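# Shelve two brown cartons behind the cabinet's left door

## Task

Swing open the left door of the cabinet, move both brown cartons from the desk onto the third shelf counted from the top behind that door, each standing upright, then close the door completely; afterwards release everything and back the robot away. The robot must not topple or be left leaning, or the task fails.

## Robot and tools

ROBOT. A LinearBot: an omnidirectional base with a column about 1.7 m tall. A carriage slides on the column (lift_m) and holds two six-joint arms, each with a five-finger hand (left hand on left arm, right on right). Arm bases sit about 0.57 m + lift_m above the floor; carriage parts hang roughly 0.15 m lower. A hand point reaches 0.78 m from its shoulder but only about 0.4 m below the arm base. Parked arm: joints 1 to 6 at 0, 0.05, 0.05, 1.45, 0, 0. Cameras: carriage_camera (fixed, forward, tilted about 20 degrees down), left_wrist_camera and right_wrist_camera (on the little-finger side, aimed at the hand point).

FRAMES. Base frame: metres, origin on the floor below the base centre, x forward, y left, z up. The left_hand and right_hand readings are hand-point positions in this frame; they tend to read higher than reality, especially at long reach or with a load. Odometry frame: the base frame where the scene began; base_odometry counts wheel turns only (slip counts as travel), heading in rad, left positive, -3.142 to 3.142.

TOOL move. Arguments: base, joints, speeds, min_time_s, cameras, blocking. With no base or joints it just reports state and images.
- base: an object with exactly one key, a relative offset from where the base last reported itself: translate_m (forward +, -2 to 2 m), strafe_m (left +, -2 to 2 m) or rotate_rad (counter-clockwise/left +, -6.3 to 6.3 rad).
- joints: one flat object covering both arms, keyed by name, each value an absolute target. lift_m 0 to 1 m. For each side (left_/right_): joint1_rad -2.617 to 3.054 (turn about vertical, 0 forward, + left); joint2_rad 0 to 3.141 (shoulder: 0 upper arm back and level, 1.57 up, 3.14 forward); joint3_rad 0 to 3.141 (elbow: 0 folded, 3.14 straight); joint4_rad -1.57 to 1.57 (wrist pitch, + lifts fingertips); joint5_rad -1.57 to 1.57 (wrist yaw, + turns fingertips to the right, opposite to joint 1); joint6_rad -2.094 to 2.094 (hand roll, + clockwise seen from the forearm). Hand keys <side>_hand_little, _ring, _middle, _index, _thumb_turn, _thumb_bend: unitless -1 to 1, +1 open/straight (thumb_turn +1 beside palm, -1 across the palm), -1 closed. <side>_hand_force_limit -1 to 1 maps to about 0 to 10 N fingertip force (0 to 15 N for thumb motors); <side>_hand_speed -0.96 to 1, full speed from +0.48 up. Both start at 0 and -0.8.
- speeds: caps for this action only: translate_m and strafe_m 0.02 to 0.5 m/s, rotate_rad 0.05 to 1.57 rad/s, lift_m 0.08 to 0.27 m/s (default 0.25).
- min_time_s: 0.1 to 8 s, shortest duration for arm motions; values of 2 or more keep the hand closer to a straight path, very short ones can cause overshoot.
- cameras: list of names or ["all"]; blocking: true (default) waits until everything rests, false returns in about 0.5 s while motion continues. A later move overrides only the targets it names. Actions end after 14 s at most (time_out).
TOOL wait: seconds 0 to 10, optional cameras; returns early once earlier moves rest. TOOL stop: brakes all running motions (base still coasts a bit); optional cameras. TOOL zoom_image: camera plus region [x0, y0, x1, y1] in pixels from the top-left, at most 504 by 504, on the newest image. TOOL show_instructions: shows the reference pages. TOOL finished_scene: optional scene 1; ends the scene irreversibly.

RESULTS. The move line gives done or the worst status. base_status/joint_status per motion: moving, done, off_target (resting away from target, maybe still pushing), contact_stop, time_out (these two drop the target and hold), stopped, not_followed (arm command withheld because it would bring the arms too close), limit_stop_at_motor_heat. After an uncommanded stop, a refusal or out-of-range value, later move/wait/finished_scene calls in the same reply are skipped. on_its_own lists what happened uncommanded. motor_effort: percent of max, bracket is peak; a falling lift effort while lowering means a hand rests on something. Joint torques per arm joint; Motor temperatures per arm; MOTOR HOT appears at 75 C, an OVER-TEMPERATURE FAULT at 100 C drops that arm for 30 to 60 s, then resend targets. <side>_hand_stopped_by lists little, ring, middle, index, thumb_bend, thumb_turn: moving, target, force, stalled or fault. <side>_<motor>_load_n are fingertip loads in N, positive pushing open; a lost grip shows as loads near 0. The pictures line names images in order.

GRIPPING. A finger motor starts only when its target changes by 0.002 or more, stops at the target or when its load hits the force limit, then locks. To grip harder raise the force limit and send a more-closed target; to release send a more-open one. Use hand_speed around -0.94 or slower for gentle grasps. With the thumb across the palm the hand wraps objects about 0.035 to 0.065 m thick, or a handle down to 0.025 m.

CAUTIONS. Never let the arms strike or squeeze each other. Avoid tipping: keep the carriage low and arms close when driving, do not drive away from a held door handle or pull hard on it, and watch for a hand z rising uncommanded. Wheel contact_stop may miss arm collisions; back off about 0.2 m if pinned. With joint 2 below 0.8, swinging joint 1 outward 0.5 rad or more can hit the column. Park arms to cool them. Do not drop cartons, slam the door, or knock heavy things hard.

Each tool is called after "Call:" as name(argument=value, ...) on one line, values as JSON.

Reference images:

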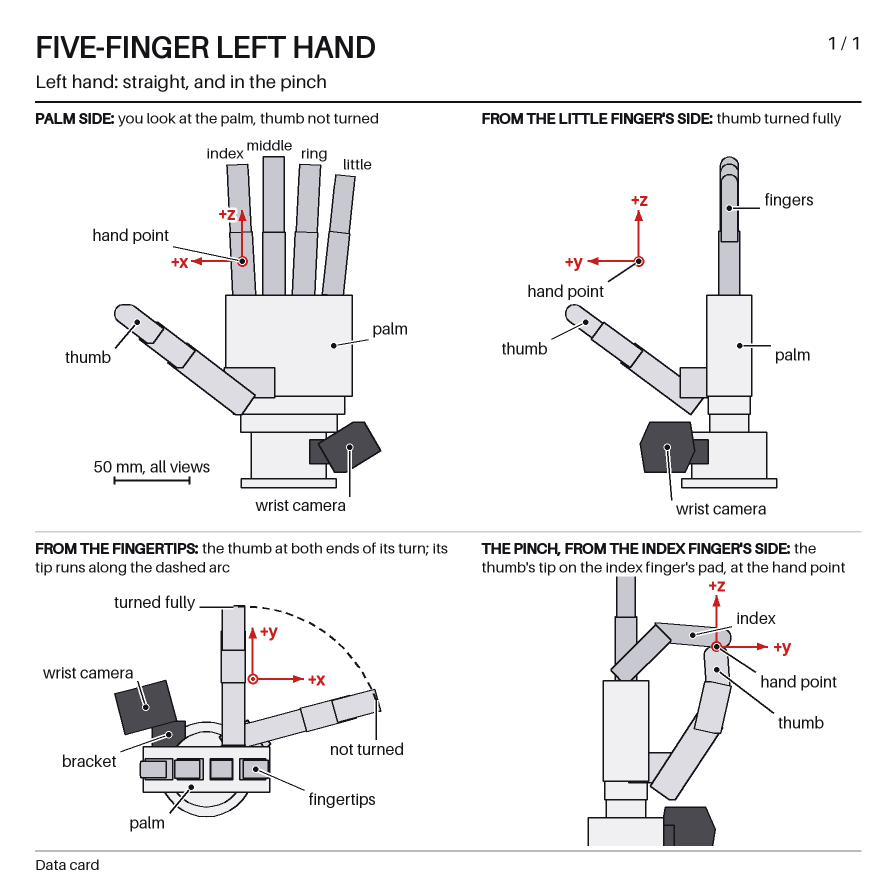

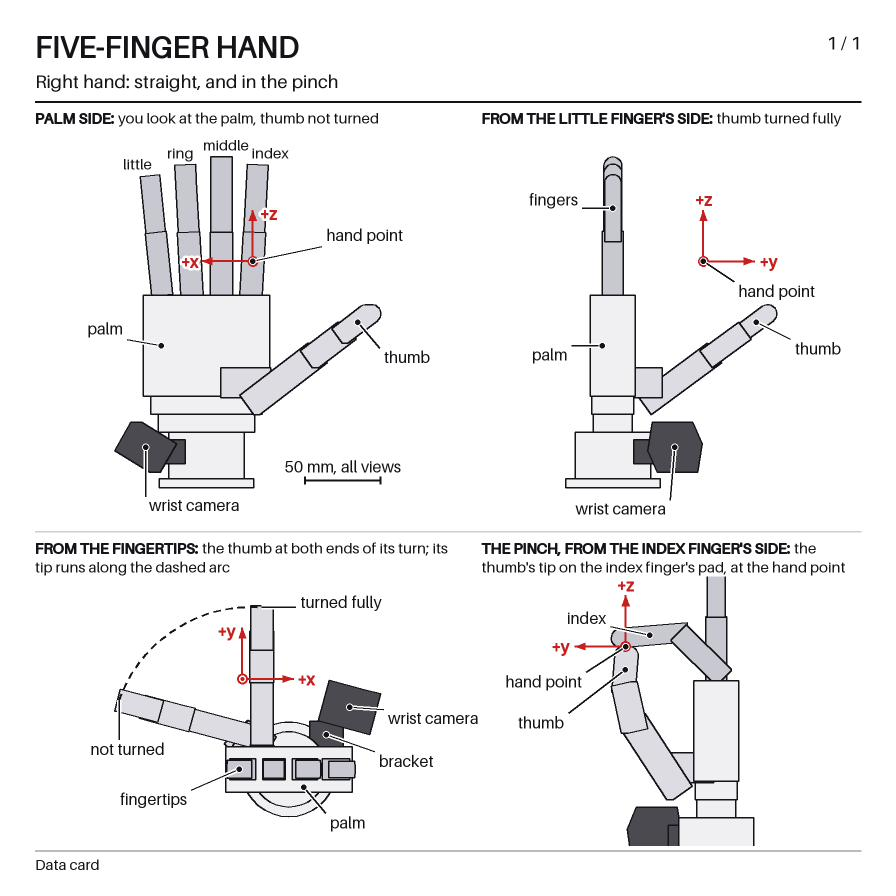

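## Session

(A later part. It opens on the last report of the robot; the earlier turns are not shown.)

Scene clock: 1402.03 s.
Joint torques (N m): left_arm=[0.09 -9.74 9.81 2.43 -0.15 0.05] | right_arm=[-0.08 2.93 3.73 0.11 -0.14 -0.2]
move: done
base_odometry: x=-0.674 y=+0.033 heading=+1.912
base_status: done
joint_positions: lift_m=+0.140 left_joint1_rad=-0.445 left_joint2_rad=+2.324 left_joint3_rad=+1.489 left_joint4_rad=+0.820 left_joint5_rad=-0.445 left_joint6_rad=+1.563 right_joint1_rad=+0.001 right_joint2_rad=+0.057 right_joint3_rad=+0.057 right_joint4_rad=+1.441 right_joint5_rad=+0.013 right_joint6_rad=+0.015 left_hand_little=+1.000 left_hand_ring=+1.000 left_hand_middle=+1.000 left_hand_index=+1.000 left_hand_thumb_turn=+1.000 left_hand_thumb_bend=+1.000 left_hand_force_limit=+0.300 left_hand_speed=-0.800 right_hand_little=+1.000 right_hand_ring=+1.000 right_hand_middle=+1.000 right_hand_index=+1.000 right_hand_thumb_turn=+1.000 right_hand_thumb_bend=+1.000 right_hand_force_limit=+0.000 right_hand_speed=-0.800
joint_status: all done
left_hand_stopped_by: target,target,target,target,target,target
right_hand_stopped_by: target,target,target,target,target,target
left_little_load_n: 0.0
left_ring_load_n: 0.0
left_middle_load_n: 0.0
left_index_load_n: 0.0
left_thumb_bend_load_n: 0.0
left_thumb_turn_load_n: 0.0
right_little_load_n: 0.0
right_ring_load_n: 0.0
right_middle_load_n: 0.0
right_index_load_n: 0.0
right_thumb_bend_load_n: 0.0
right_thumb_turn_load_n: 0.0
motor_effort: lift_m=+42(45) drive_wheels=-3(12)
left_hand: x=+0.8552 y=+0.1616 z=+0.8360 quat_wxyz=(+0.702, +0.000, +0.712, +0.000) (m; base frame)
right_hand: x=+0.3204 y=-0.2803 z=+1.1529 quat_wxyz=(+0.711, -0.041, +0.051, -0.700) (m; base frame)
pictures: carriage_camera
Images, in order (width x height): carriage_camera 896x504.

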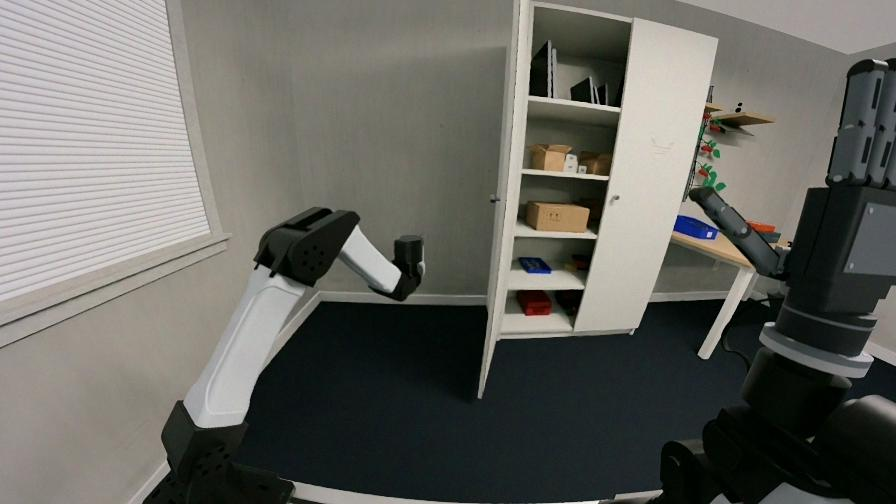

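Call:
move(base={"translate_m":0.35}, speeds={"translate_m":0.2}, cameras=[])

Call:
move(base={"strafe_m":-0.4}, speeds={"strafe_m":0.12}, cameras=["carriage_camera"])

Scene clock: 1415.00 s.
Joint torques (N m): left_arm=[0.27 -9.7 9.77 2.32 -0.09 0.07] | right_arm=[-0.2 2.92 3.86 0.08 -0.11 -0.2]
Motor temperatures (°C): left_arm=[35 48 47 53 50 25] | right_arm=[34 40 46 51 42 29]
move: done
base_odometry: x=-0.791 y=+0.362 heading=+1.912
base_status: done
joint_positions: lift_m=+0.140 left_joint1_rad=-0.447 left_joint2_rad=+2.324 left_joint3_rad=+1.489 left_joint4_rad=+0.825 left_joint5_rad=-0.446 left_joint6_rad=+1.563 right_joint1_rad=+0.001 right_joint2_rad=+0.057 right_joint3_rad=+0.057 right_joint4_rad=+1.448 right_joint5_rad=+0.012 right_joint6_rad=+0.014 left_hand_little=+1.000 left_hand_ring=+1.000 left_hand_middle=+1.000 left_hand_index=+1.000 left_hand_thumb_turn=+1.000 left_hand_thumb_bend=+1.000 left_hand_force_limit=+0.300 left_hand_speed=-0.800 right_hand_little=+1.000 right_hand_ring=+1.000 right_hand_middle=+1.000 right_hand_index=+1.000 right_hand_thumb_turn=+1.000 right_hand_thumb_bend=+1.000 right_hand_force_limit=+0.000 right_hand_speed=-0.800
joint_status: not commanded
left_hand_stopped_by: target,target,target,target,target,target
right_hand_stopped_by: target,target,target,target,target,target
left_little_load_n: 0.0
left_ring_load_n: 0.0
left_middle_load_n: 0.0
left_index_load_n: 0.0
left_thumb_bend_load_n: 0.0
left_thumb_turn_load_n: 0.0
right_little_load_n: 0.0
right_ring_load_n: 0.0
right_middle_load_n: 0.5
right_index_load_n: -0.5
right_thumb_bend_load_n: 0.0
right_thumb_turn_load_n: 0.0
motor_effort: lift_m=+42(44) drive_wheels=-6(16)
left_hand: x=+0.8551 y=+0.1607 z=+0.8371 quat_wxyz=(+0.704, -0.001, +0.710, -0.001) (m; base frame)
right_hand: x=+0.3186 y=-0.2803 z=+1.1536 quat_wxyz=(+0.711, -0.039, +0.048, -0.701) (m; base frame)
pictures: none
No camera images: "cameras" was empty.

Scene clock: 1419.10 s.
Joint torques (N m): left_arm=[0.59 -9.46 9.77 2.35 -0.17 0.07] | right_arm=[-0.1 2.95 3.78 0.02 -0.12 -0.2]
move: done
base_odometry: x=-0.414 y=+0.497 heading=+1.913
base_status: done
joint_positions: lift_m=+0.140 left_joint1_rad=-0.449 left_joint2_rad=+2.324 left_joint3_rad=+1.490 left_joint4_rad=+0.826 left_joint5_rad=-0.443 left_joint6_rad=+1.564 right_joint1_rad=+0.001 right_joint2_rad=+0.057 right_joint3_rad=+0.057 right_joint4_rad=+1.449 right_joint5_rad=+0.010 right_joint6_rad=+0.014 left_hand_little=+1.000 left_hand_ring=+1.000 left_hand_middle=+1.000 left_hand_index=+1.000 left_hand_thumb_turn=+1.000 left_hand_thumb_bend=+1.000 left_hand_force_limit=+0.300 left_hand_speed=-0.800 right_hand_little=+1.000 right_hand_ring=+1.000 right_hand_middle=+1.000 right_hand_index=+1.000 right_hand_thumb_turn=+1.000 right_hand_thumb_bend=+1.000 right_hand_force_limit=+0.000 right_hand_speed=-0.800
joint_status: not commanded
left_hand_stopped_by: target,target,target,target,target,target
right_hand_stopped_by: target,target,target,target,target,target
left_little_load_n: 0.0
left_ring_load_n: 0.0
left_middle_load_n: 0.0
left_index_load_n: 0.0
left_thumb_bend_load_n: 0.0
left_thumb_turn_load_n: 0.0
right_little_load_n: 0.0
right_ring_load_n: 0.0
right_middle_load_n: 0.0
right_index_load_n: 0.0
right_thumb_bend_load_n: 0.0
right_thumb_turn_load_n: 0.0
motor_effort: lift_m=+43(45) drive_wheels=-3(15)
left_hand: x=+0.8550 y=+0.1587 z=+0.8377 quat_wxyz=(+0.704, +0.001, +0.710, -0.003) (m; base frame)
right_hand: x=+0.3186 y=-0.2800 z=+1.1535 quat_wxyz=(+0.711, -0.039, +0.047, -0.701) (m; base frame)
pictures: carriage_camera
Images, in order (width x height): carriage_camera 896x504.

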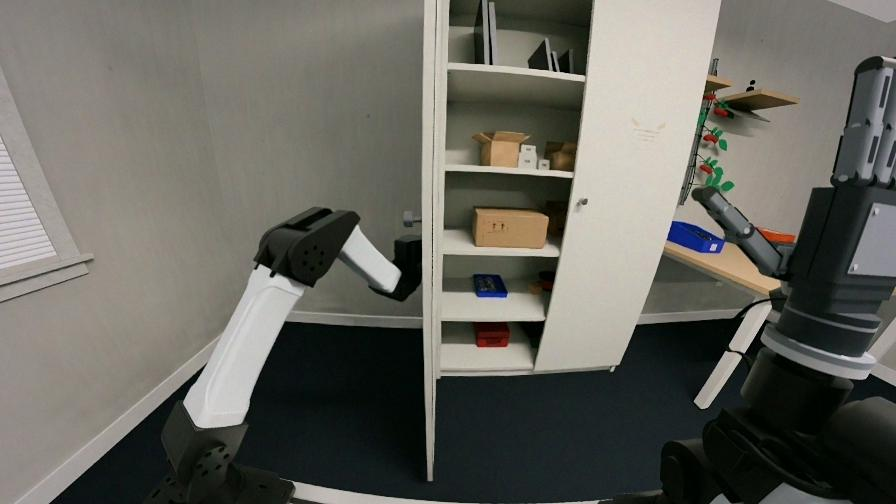

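Call:
move(base={"strafe_m":-0.3}, speeds={"strafe_m":0.12}, cameras=["carriage_camera"])

Call:
move(base={"strafe_m":-0.2}, speeds={"strafe_m":0.12}, cameras=["carriage_camera"])

Scene clock: 1424.80 s.
Joint torques (N m): left_arm=[0.92 -9.81 9.76 2.35 -0.01 -0.02] | right_arm=[-0.05 2.95 3.78 0.02 -0.04 -0.2]
move: done
base_odometry: x=-0.132 y=+0.597 heading=+1.913
base_status: done
joint_positions: lift_m=+0.140 left_joint1_rad=-0.454 left_joint2_rad=+2.324 left_joint3_rad=+1.490 left_joint4_rad=+0.826 left_joint5_rad=-0.459 left_joint6_rad=+1.568 right_joint1_rad=+0.001 right_joint2_rad=+0.057 right_joint3_rad=+0.057 right_joint4_rad=+1.449 right_joint5_rad=+0.009 right_joint6_rad=+0.014 left_hand_little=+1.000 left_hand_ring=+1.000 left_hand_middle=+1.000 left_hand_index=+1.000 left_hand_thumb_turn=+1.000 left_hand_thumb_bend=+1.000 left_hand_force_limit=+0.300 left_hand_speed=-0.800 right_hand_little=+1.000 right_hand_ring=+1.000 right_hand_middle=+1.000 right_hand_index=+1.000 right_hand_thumb_turn=+1.000 right_hand_thumb_bend=+1.000 right_hand_force_limit=+0.000 right_hand_speed=-0.800
joint_status: not commanded
left_hand_stopped_by: target,target,target,target,target,target
right_hand_stopped_by: target,target,target,target,target,target
left_little_load_n: 0.0
left_ring_load_n: 0.0
left_middle_load_n: 0.0
left_index_load_n: 0.0
left_thumb_bend_load_n: 0.0
left_thumb_turn_load_n: 0.0
right_little_load_n: 0.0
right_ring_load_n: 0.0
right_middle_load_n: 0.0
right_index_load_n: 0.0
right_thumb_bend_load_n: 0.0
right_thumb_turn_load_n: 0.0
motor_effort: lift_m=+43(44) drive_wheels=-3(15)
left_hand: x=+0.8533 y=+0.1585 z=+0.8381 quat_wxyz=(+0.705, -0.001, +0.710, +0.002) (m; base frame)
right_hand: x=+0.3186 y=-0.2797 z=+1.1535 quat_wxyz=(+0.711, -0.040, +0.047, -0.701) (m; base frame)
pictures: carriage_camera
Images, in order (width x height): carriage_camera 896x504.

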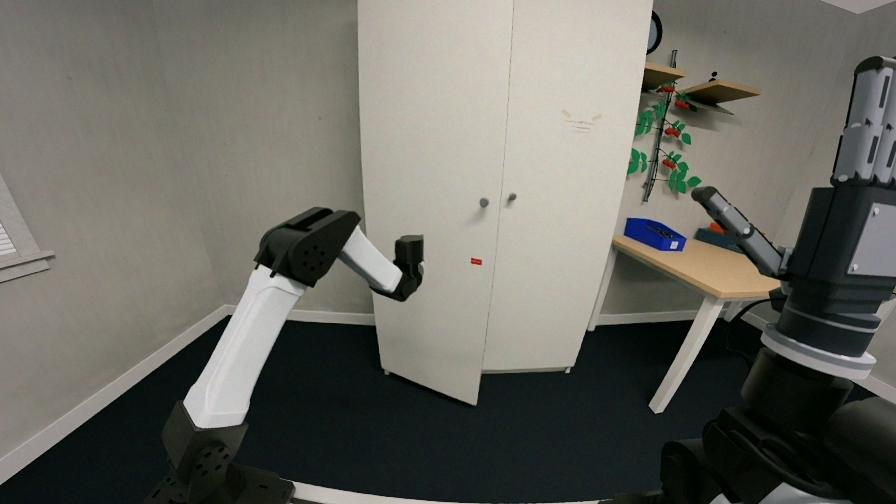

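Scene clock: 1427.23 s.
Joint torques (N m): left_arm=[-0.2 -9.61 10.02 2.28 0.15 0.01] | right_arm=[-0.2 2.97 3.78 0 -0.06 -0.2]
move: done
base_odometry: x=+0.057 y=+0.665 heading=+1.913
base_status: done
joint_positions: lift_m=+0.140 left_joint1_rad=-0.445 left_joint2_rad=+2.324 left_joint3_rad=+1.490 left_joint4_rad=+0.826 left_joint5_rad=-0.474 left_joint6_rad=+1.568 right_joint1_rad=+0.000 right_joint2_rad=+0.057 right_joint3_rad=+0.057 right_joint4_rad=+1.449 right_joint5_rad=+0.008 right_joint6_rad=+0.014 left_hand_little=+1.000 left_hand_ring=+1.000 left_hand_middle=+1.000 left_hand_index=+1.000 left_hand_thumb_turn=+1.000 left_hand_thumb_bend=+1.000 left_hand_force_limit=+0.300 left_hand_speed=-0.800 right_hand_little=+1.000 right_hand_ring=+1.000 right_hand_middle=+1.000 right_hand_index=+1.000 right_hand_thumb_turn=+1.000 right_hand_thumb_bend=+1.000 right_hand_force_limit=+0.000 right_hand_speed=-0.800
joint_status: not commanded
left_hand_stopped_by: target,target,target,target,target,target
right_hand_stopped_by: target,target,target,target,target,target
left_little_load_n: -0.5
left_ring_load_n: 0.0
left_middle_load_n: -1.0
left_index_load_n: 0.0
left_thumb_bend_load_n: 0.0
left_thumb_turn_load_n: 0.0
right_little_load_n: 0.0
right_ring_load_n: 0.0
right_middle_load_n: 0.0
right_index_load_n: 0.0
right_thumb_bend_load_n: 0.0
right_thumb_turn_load_n: 0.0
motor_effort: lift_m=+43(45) drive_wheels=-3(13)
left_hand: x=+0.8537 y=+0.1675 z=+0.8381 quat_wxyz=(+0.705, -0.010, +0.709, +0.011) (m; base frame)
right_hand: x=+0.3186 y=-0.2795 z=+1.1535 quat_wxyz=(+0.711, -0.040, +0.046, -0.701) (m; base frame)
pictures: carriage_camera
Images, in order (width x height): carriage_camera 896x504.

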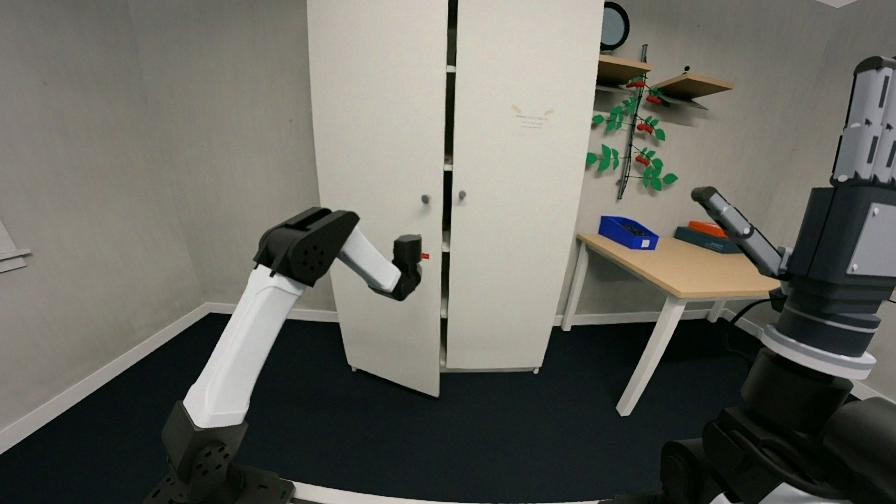

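Call:
move(base={"translate_m":0.17}, speeds={"translate_m":0.08}, cameras=["carriage_camera"])

Scene clock: 1432.23 s.
Joint torques (N m): left_arm=[1.8 -9.63 9.85 2.36 0.16 0.01] | right_arm=[-0.12 2.99 3.85 -0.01 -0.09 -0.19]
move: done
base_odometry: x=+0.000 y=+0.825 heading=+1.913
base_status: done
joint_positions: lift_m=+0.140 left_joint1_rad=-0.468 left_joint2_rad=+2.324 left_joint3_rad=+1.490 left_joint4_rad=+0.824 left_joint5_rad=-0.472 left_joint6_rad=+1.568 right_joint1_rad=+0.000 right_joint2_rad=+0.057 right_joint3_rad=+0.057 right_joint4_rad=+1.448 right_joint5_rad=+0.008 right_joint6_rad=+0.014 left_hand_little=+1.000 left_hand_ring=+1.000 left_hand_middle=+1.000 left_hand_index=+1.000 left_hand_thumb_turn=+1.000 left_hand_thumb_bend=+1.000 left_hand_force_limit=+0.300 left_hand_speed=-0.800 right_hand_little=+1.000 right_hand_ring=+1.000 right_hand_middle=+1.000 right_hand_index=+1.000 right_hand_thumb_turn=+1.000 right_hand_thumb_bend=+1.000 right_hand_force_limit=+0.000 right_hand_speed=-0.800
joint_status: not commanded
left_hand_stopped_by: target,target,target,target,target,target
right_hand_stopped_by: target,target,target,target,target,target
left_little_load_n: 0.0
left_ring_load_n: 0.0
left_middle_load_n: -1.0
left_index_load_n: 0.0
left_thumb_bend_load_n: 0.0
left_thumb_turn_load_n: 0.0
right_little_load_n: 0.0
right_ring_load_n: 0.0
right_middle_load_n: 0.0
right_index_load_n: 0.0
right_thumb_bend_load_n: 0.0
right_thumb_turn_load_n: 0.0
motor_effort: lift_m=+42(44) drive_wheels=+7(12)
left_hand: x=+0.8504 y=+0.1528 z=+0.8376 quat_wxyz=(+0.704, -0.001, +0.710, +0.002) (m; base frame)
right_hand: x=+0.3187 y=-0.2795 z=+1.1534 quat_wxyz=(+0.711, -0.040, +0.046, -0.701) (m; base frame)
pictures: carriage_camera
Images, in order (width x height): carriage_camera 896x504.

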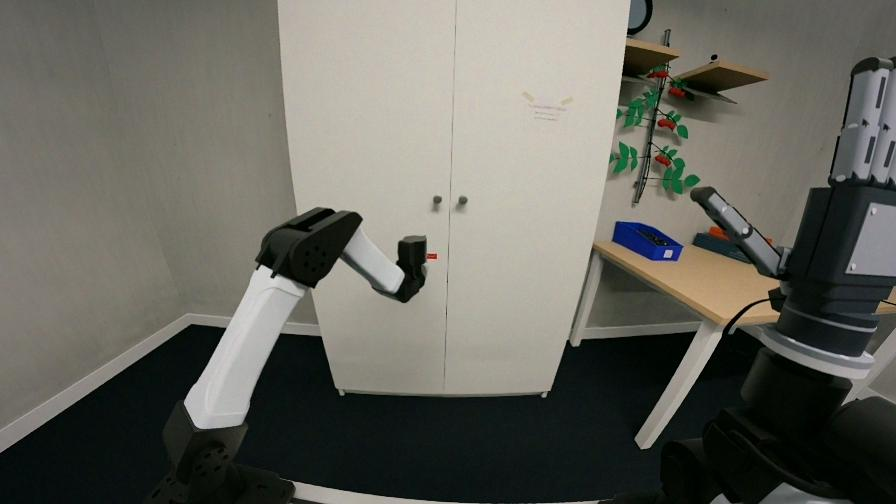

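Call:
move(base={"translate_m":0.035}, speeds={"translate_m":0.04}, cameras=["carriage_camera"])

Call:
zoom_image(camera="carriage_camera", region=[360, 100, 560, 420])

Scene clock: 1435.73 s.
Joint torques (N m): left_arm=[10.15 -9.44 12.15 1.89 2.44 0.01] | right_arm=[-0.06 2.89 3.7 0 -0.08 -0.2]
move: done
base_odometry: x=-0.011 y=+0.858 heading=+1.912
base_status: done
joint_positions: lift_m=+0.140 left_joint1_rad=-0.564 left_joint2_rad=+2.324 left_joint3_rad=+1.464 left_joint4_rad=+0.857 left_joint5_rad=-0.716 left_joint6_rad=+1.571 right_joint1_rad=+0.000 right_joint2_rad=+0.057 right_joint3_rad=+0.057 right_joint4_rad=+1.449 right_joint5_rad=+0.008 right_joint6_rad=+0.014 left_hand_little=+1.000 left_hand_ring=+1.000 left_hand_middle=+0.998 left_hand_index=+1.000 left_hand_thumb_turn=+1.000 left_hand_thumb_bend=+1.000 left_hand_force_limit=+0.300 left_hand_speed=-0.800 right_hand_little=+1.000 right_hand_ring=+1.000 right_hand_middle=+1.000 right_hand_index=+1.000 right_hand_thumb_turn=+1.000 right_hand_thumb_bend=+1.000 right_hand_force_limit=+0.000 right_hand_speed=-0.800
joint_status: not commanded
left_hand_stopped_by: target,target,target,target,target,target
right_hand_stopped_by: target,target,target,target,target,target
left_little_load_n: 0.0
left_ring_load_n: 0.0
left_middle_load_n: -14.5
left_index_load_n: 0.0
left_thumb_bend_load_n: 0.0
left_thumb_turn_load_n: 0.0
right_little_load_n: 0.0
right_ring_load_n: 0.0
right_middle_load_n: 0.0
right_index_load_n: 0.0
right_thumb_bend_load_n: 0.0
right_thumb_turn_load_n: 0.0
motor_effort: lift_m=+43(45) drive_wheels=+13(18)
left_hand: x=+0.8133 y=+0.1420 z=+0.8342 quat_wxyz=(+0.704, -0.053, +0.706, +0.054) (m; base frame)
right_hand: x=+0.3184 y=-0.2795 z=+1.1535 quat_wxyz=(+0.711, -0.040, +0.046, -0.701) (m; base frame)
pictures: carriage_camera
Images, in order (width x height): carriage_camera 896x504.

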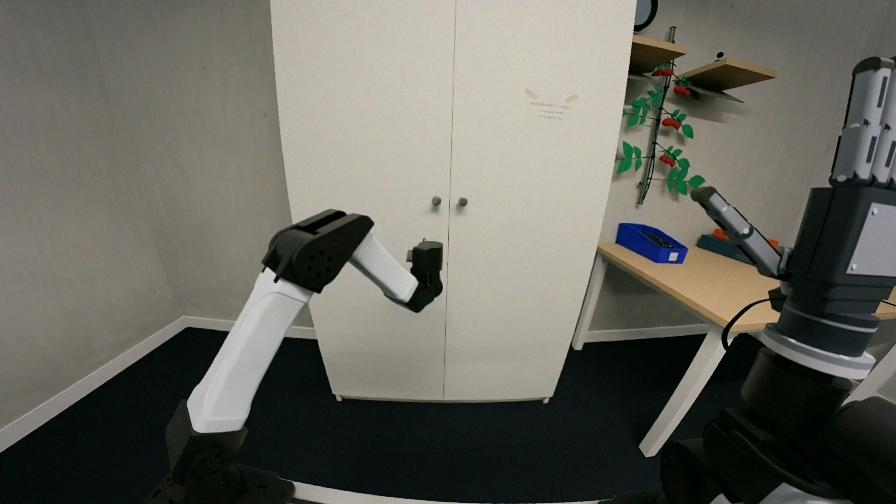

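Scaled by 1.575 from the camera's 896x504 image, which has a finer 1280x720 frame.

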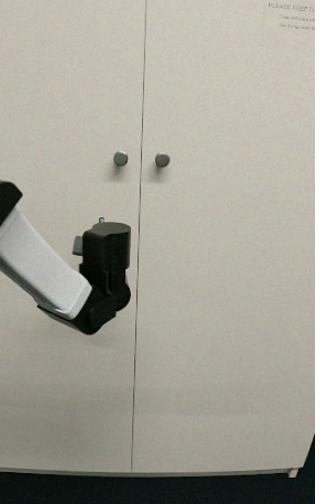

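Call:
move(base={"translate_m":-0.4}, speeds={"translate_m":0.1}, cameras=[])

Call:
move(joints={"left_joint1_rad":0,"left_joint2_rad":0.05,"left_joint3_rad":0.05,"left_joint4_rad":1.45,"left_joint5_rad":0,"left_joint6_rad":0,"lift_m":0.25}, min_time_s=3, cameras=["carriage_camera"])

Call:
zoom_image(camera="carriage_camera", region=[360, 0, 560, 420])

Scene clock: 1444.27 s.
Joint torques (N m): left_arm=[-0.12 -9.69 9.73 2.3 0 0.01] | right_arm=[-0.06 2.95 3.79 0.03 -0.1 -0.21]
Motor temperatures (°C): left_arm=[35 49 48 52 49 25] | right_arm=[33 35 43 47 39 29]
move: done
base_odometry: x=+0.123 y=+0.481 heading=+1.912
base_status: done
joint_positions: lift_m=+0.140 left_joint1_rad=-0.446 left_joint2_rad=+2.324 left_joint3_rad=+1.490 left_joint4_rad=+0.830 left_joint5_rad=-0.457 left_joint6_rad=+1.571 right_joint1_rad=+0.000 right_joint2_rad=+0.057 right_joint3_rad=+0.057 right_joint4_rad=+1.449 right_joint5_rad=+0.008 right_joint6_rad=+0.014 left_hand_little=+1.000 left_hand_ring=+1.000 left_hand_middle=+1.000 left_hand_index=+1.000 left_hand_thumb_turn=+1.000 left_hand_thumb_bend=+1.000 left_hand_force_limit=+0.300 left_hand_speed=-0.800 right_hand_little=+1.000 right_hand_ring=+1.000 right_hand_middle=+1.000 right_hand_index=+1.000 right_hand_thumb_turn=+1.000 right_hand_thumb_bend=+1.000 right_hand_force_limit=+0.000 right_hand_speed=-0.800
joint_status: not commanded
left_hand_stopped_by: target,target,target,target,target,target
right_hand_stopped_by: target,target,target,target,target,target
left_little_load_n: -0.5
left_ring_load_n: 0.5
left_middle_load_n: 0.5
left_index_load_n: 0.0
left_thumb_bend_load_n: 0.0
left_thumb_turn_load_n: 0.0
right_little_load_n: 0.0
right_ring_load_n: 0.0
right_middle_load_n: 0.0
right_index_load_n: 0.0
right_thumb_bend_load_n: 0.0
right_thumb_turn_load_n: 0.0
motor_effort: lift_m=+43(46) drive_wheels=-2(10)
left_hand: x=+0.8548 y=+0.1631 z=+0.8393 quat_wxyz=(+0.706, -0.003, +0.708, +0.004) (m; base frame)
right_hand: x=+0.3184 y=-0.2795 z=+1.1535 quat_wxyz=(+0.711, -0.040, +0.046, -0.701) (m; base frame)
pictures: none
No camera images: "cameras" was empty.

Scene clock: 1447.60 s.
Joint torques (N m): left_arm=[0.79 2.03 5.44 0.18 0.06 -0.08] | right_arm=[-0.09 3.26 4.26 0.02 -0.09 -0.18]
move: done
base_odometry: x=+0.123 y=+0.481 heading=+1.912
base_status: not commanded
joint_positions: lift_m=+0.250 left_joint1_rad=-0.005 left_joint2_rad=+0.063 left_joint3_rad=+0.059 left_joint4_rad=+1.442 left_joint5_rad=-0.008 left_joint6_rad=+0.008 right_joint1_rad=+0.000 right_joint2_rad=+0.053 right_joint3_rad=+0.051 right_joint4_rad=+1.450 right_joint5_rad=+0.008 right_joint6_rad=+0.014 left_hand_little=+1.000 left_hand_ring=+1.000 left_hand_middle=+1.000 left_hand_index=+1.000 left_hand_thumb_turn=+1.000 left_hand_thumb_bend=+1.000 left_hand_force_limit=+0.300 left_hand_speed=-0.800 right_hand_little=+1.000 right_hand_ring=+1.000 right_hand_middle=+1.000 right_hand_index=+1.000 right_hand_thumb_turn=+1.000 right_hand_thumb_bend=+1.000 right_hand_force_limit=+0.000 right_hand_speed=-0.800
joint_status: all done
left_hand_stopped_by: target,target,target,target,target,target
right_hand_stopped_by: target,target,target,target,target,target
left_little_load_n: 0.0
left_ring_load_n: 0.0
left_middle_load_n: 0.0
left_index_load_n: 0.0
left_thumb_bend_load_n: 0.0
left_thumb_turn_load_n: 0.0
right_little_load_n: 0.0
right_ring_load_n: 0.0
right_middle_load_n: 0.0
right_index_load_n: 0.0
right_thumb_bend_load_n: 0.0
right_thumb_turn_load_n: 0.0
motor_effort: lift_m=+43(52) drive_wheels=-1(2)
left_hand: x=+0.3222 y=+0.2804 z=+1.2628 quat_wxyz=(+0.707, -0.050, +0.045, -0.704) (m; base frame)
right_hand: x=+0.3188 y=-0.2796 z=+1.2619 quat_wxyz=(+0.711, -0.040, +0.047, -0.701) (m; base frame)
pictures: carriage_camera
Images, in order (width x height): carriage_camera 896x504.

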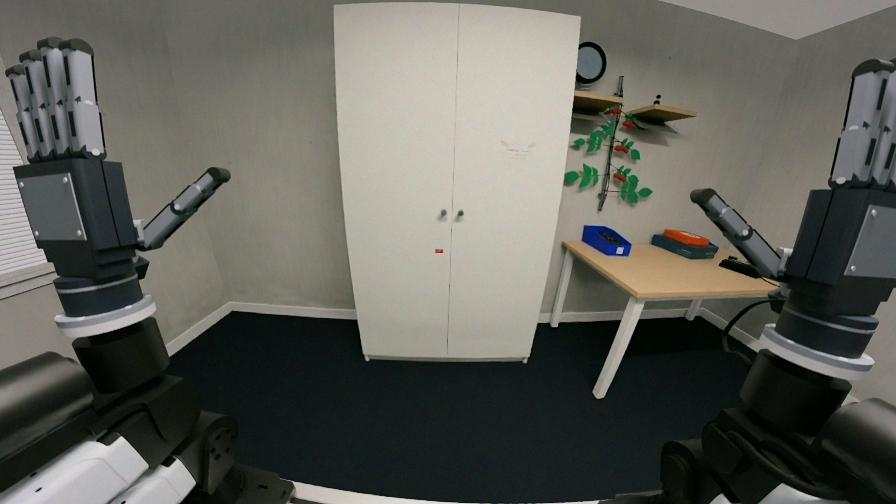

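Scaled by 1.200 from the camera's 896x504 image, which has a finer 1280x720 frame.

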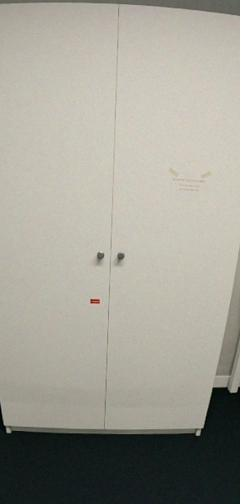

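Call:
zoom_image(camera="carriage_camera", region=[340, 280, 540, 380])

Call:
zoom_image(camera="carriage_camera", region=[400, 0, 520, 80])

Scaled by 2.520 from the camera's 896x504 image, which has a finer 1280x720 frame.

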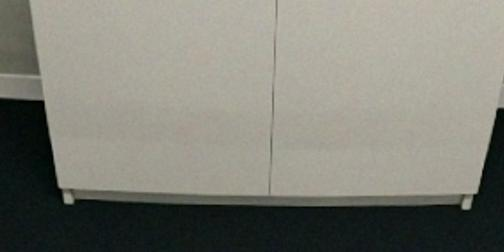

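Scaled by 4.200 from the camera's 896x504 image, which has a finer 1280x720 frame.

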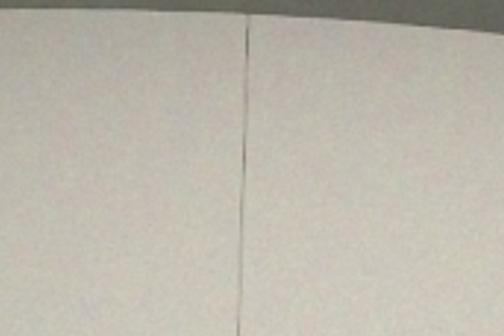

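Both doors are flush, and the arms are clear and parked.

Call:
finished_scene()

The scene is finished: the task was done.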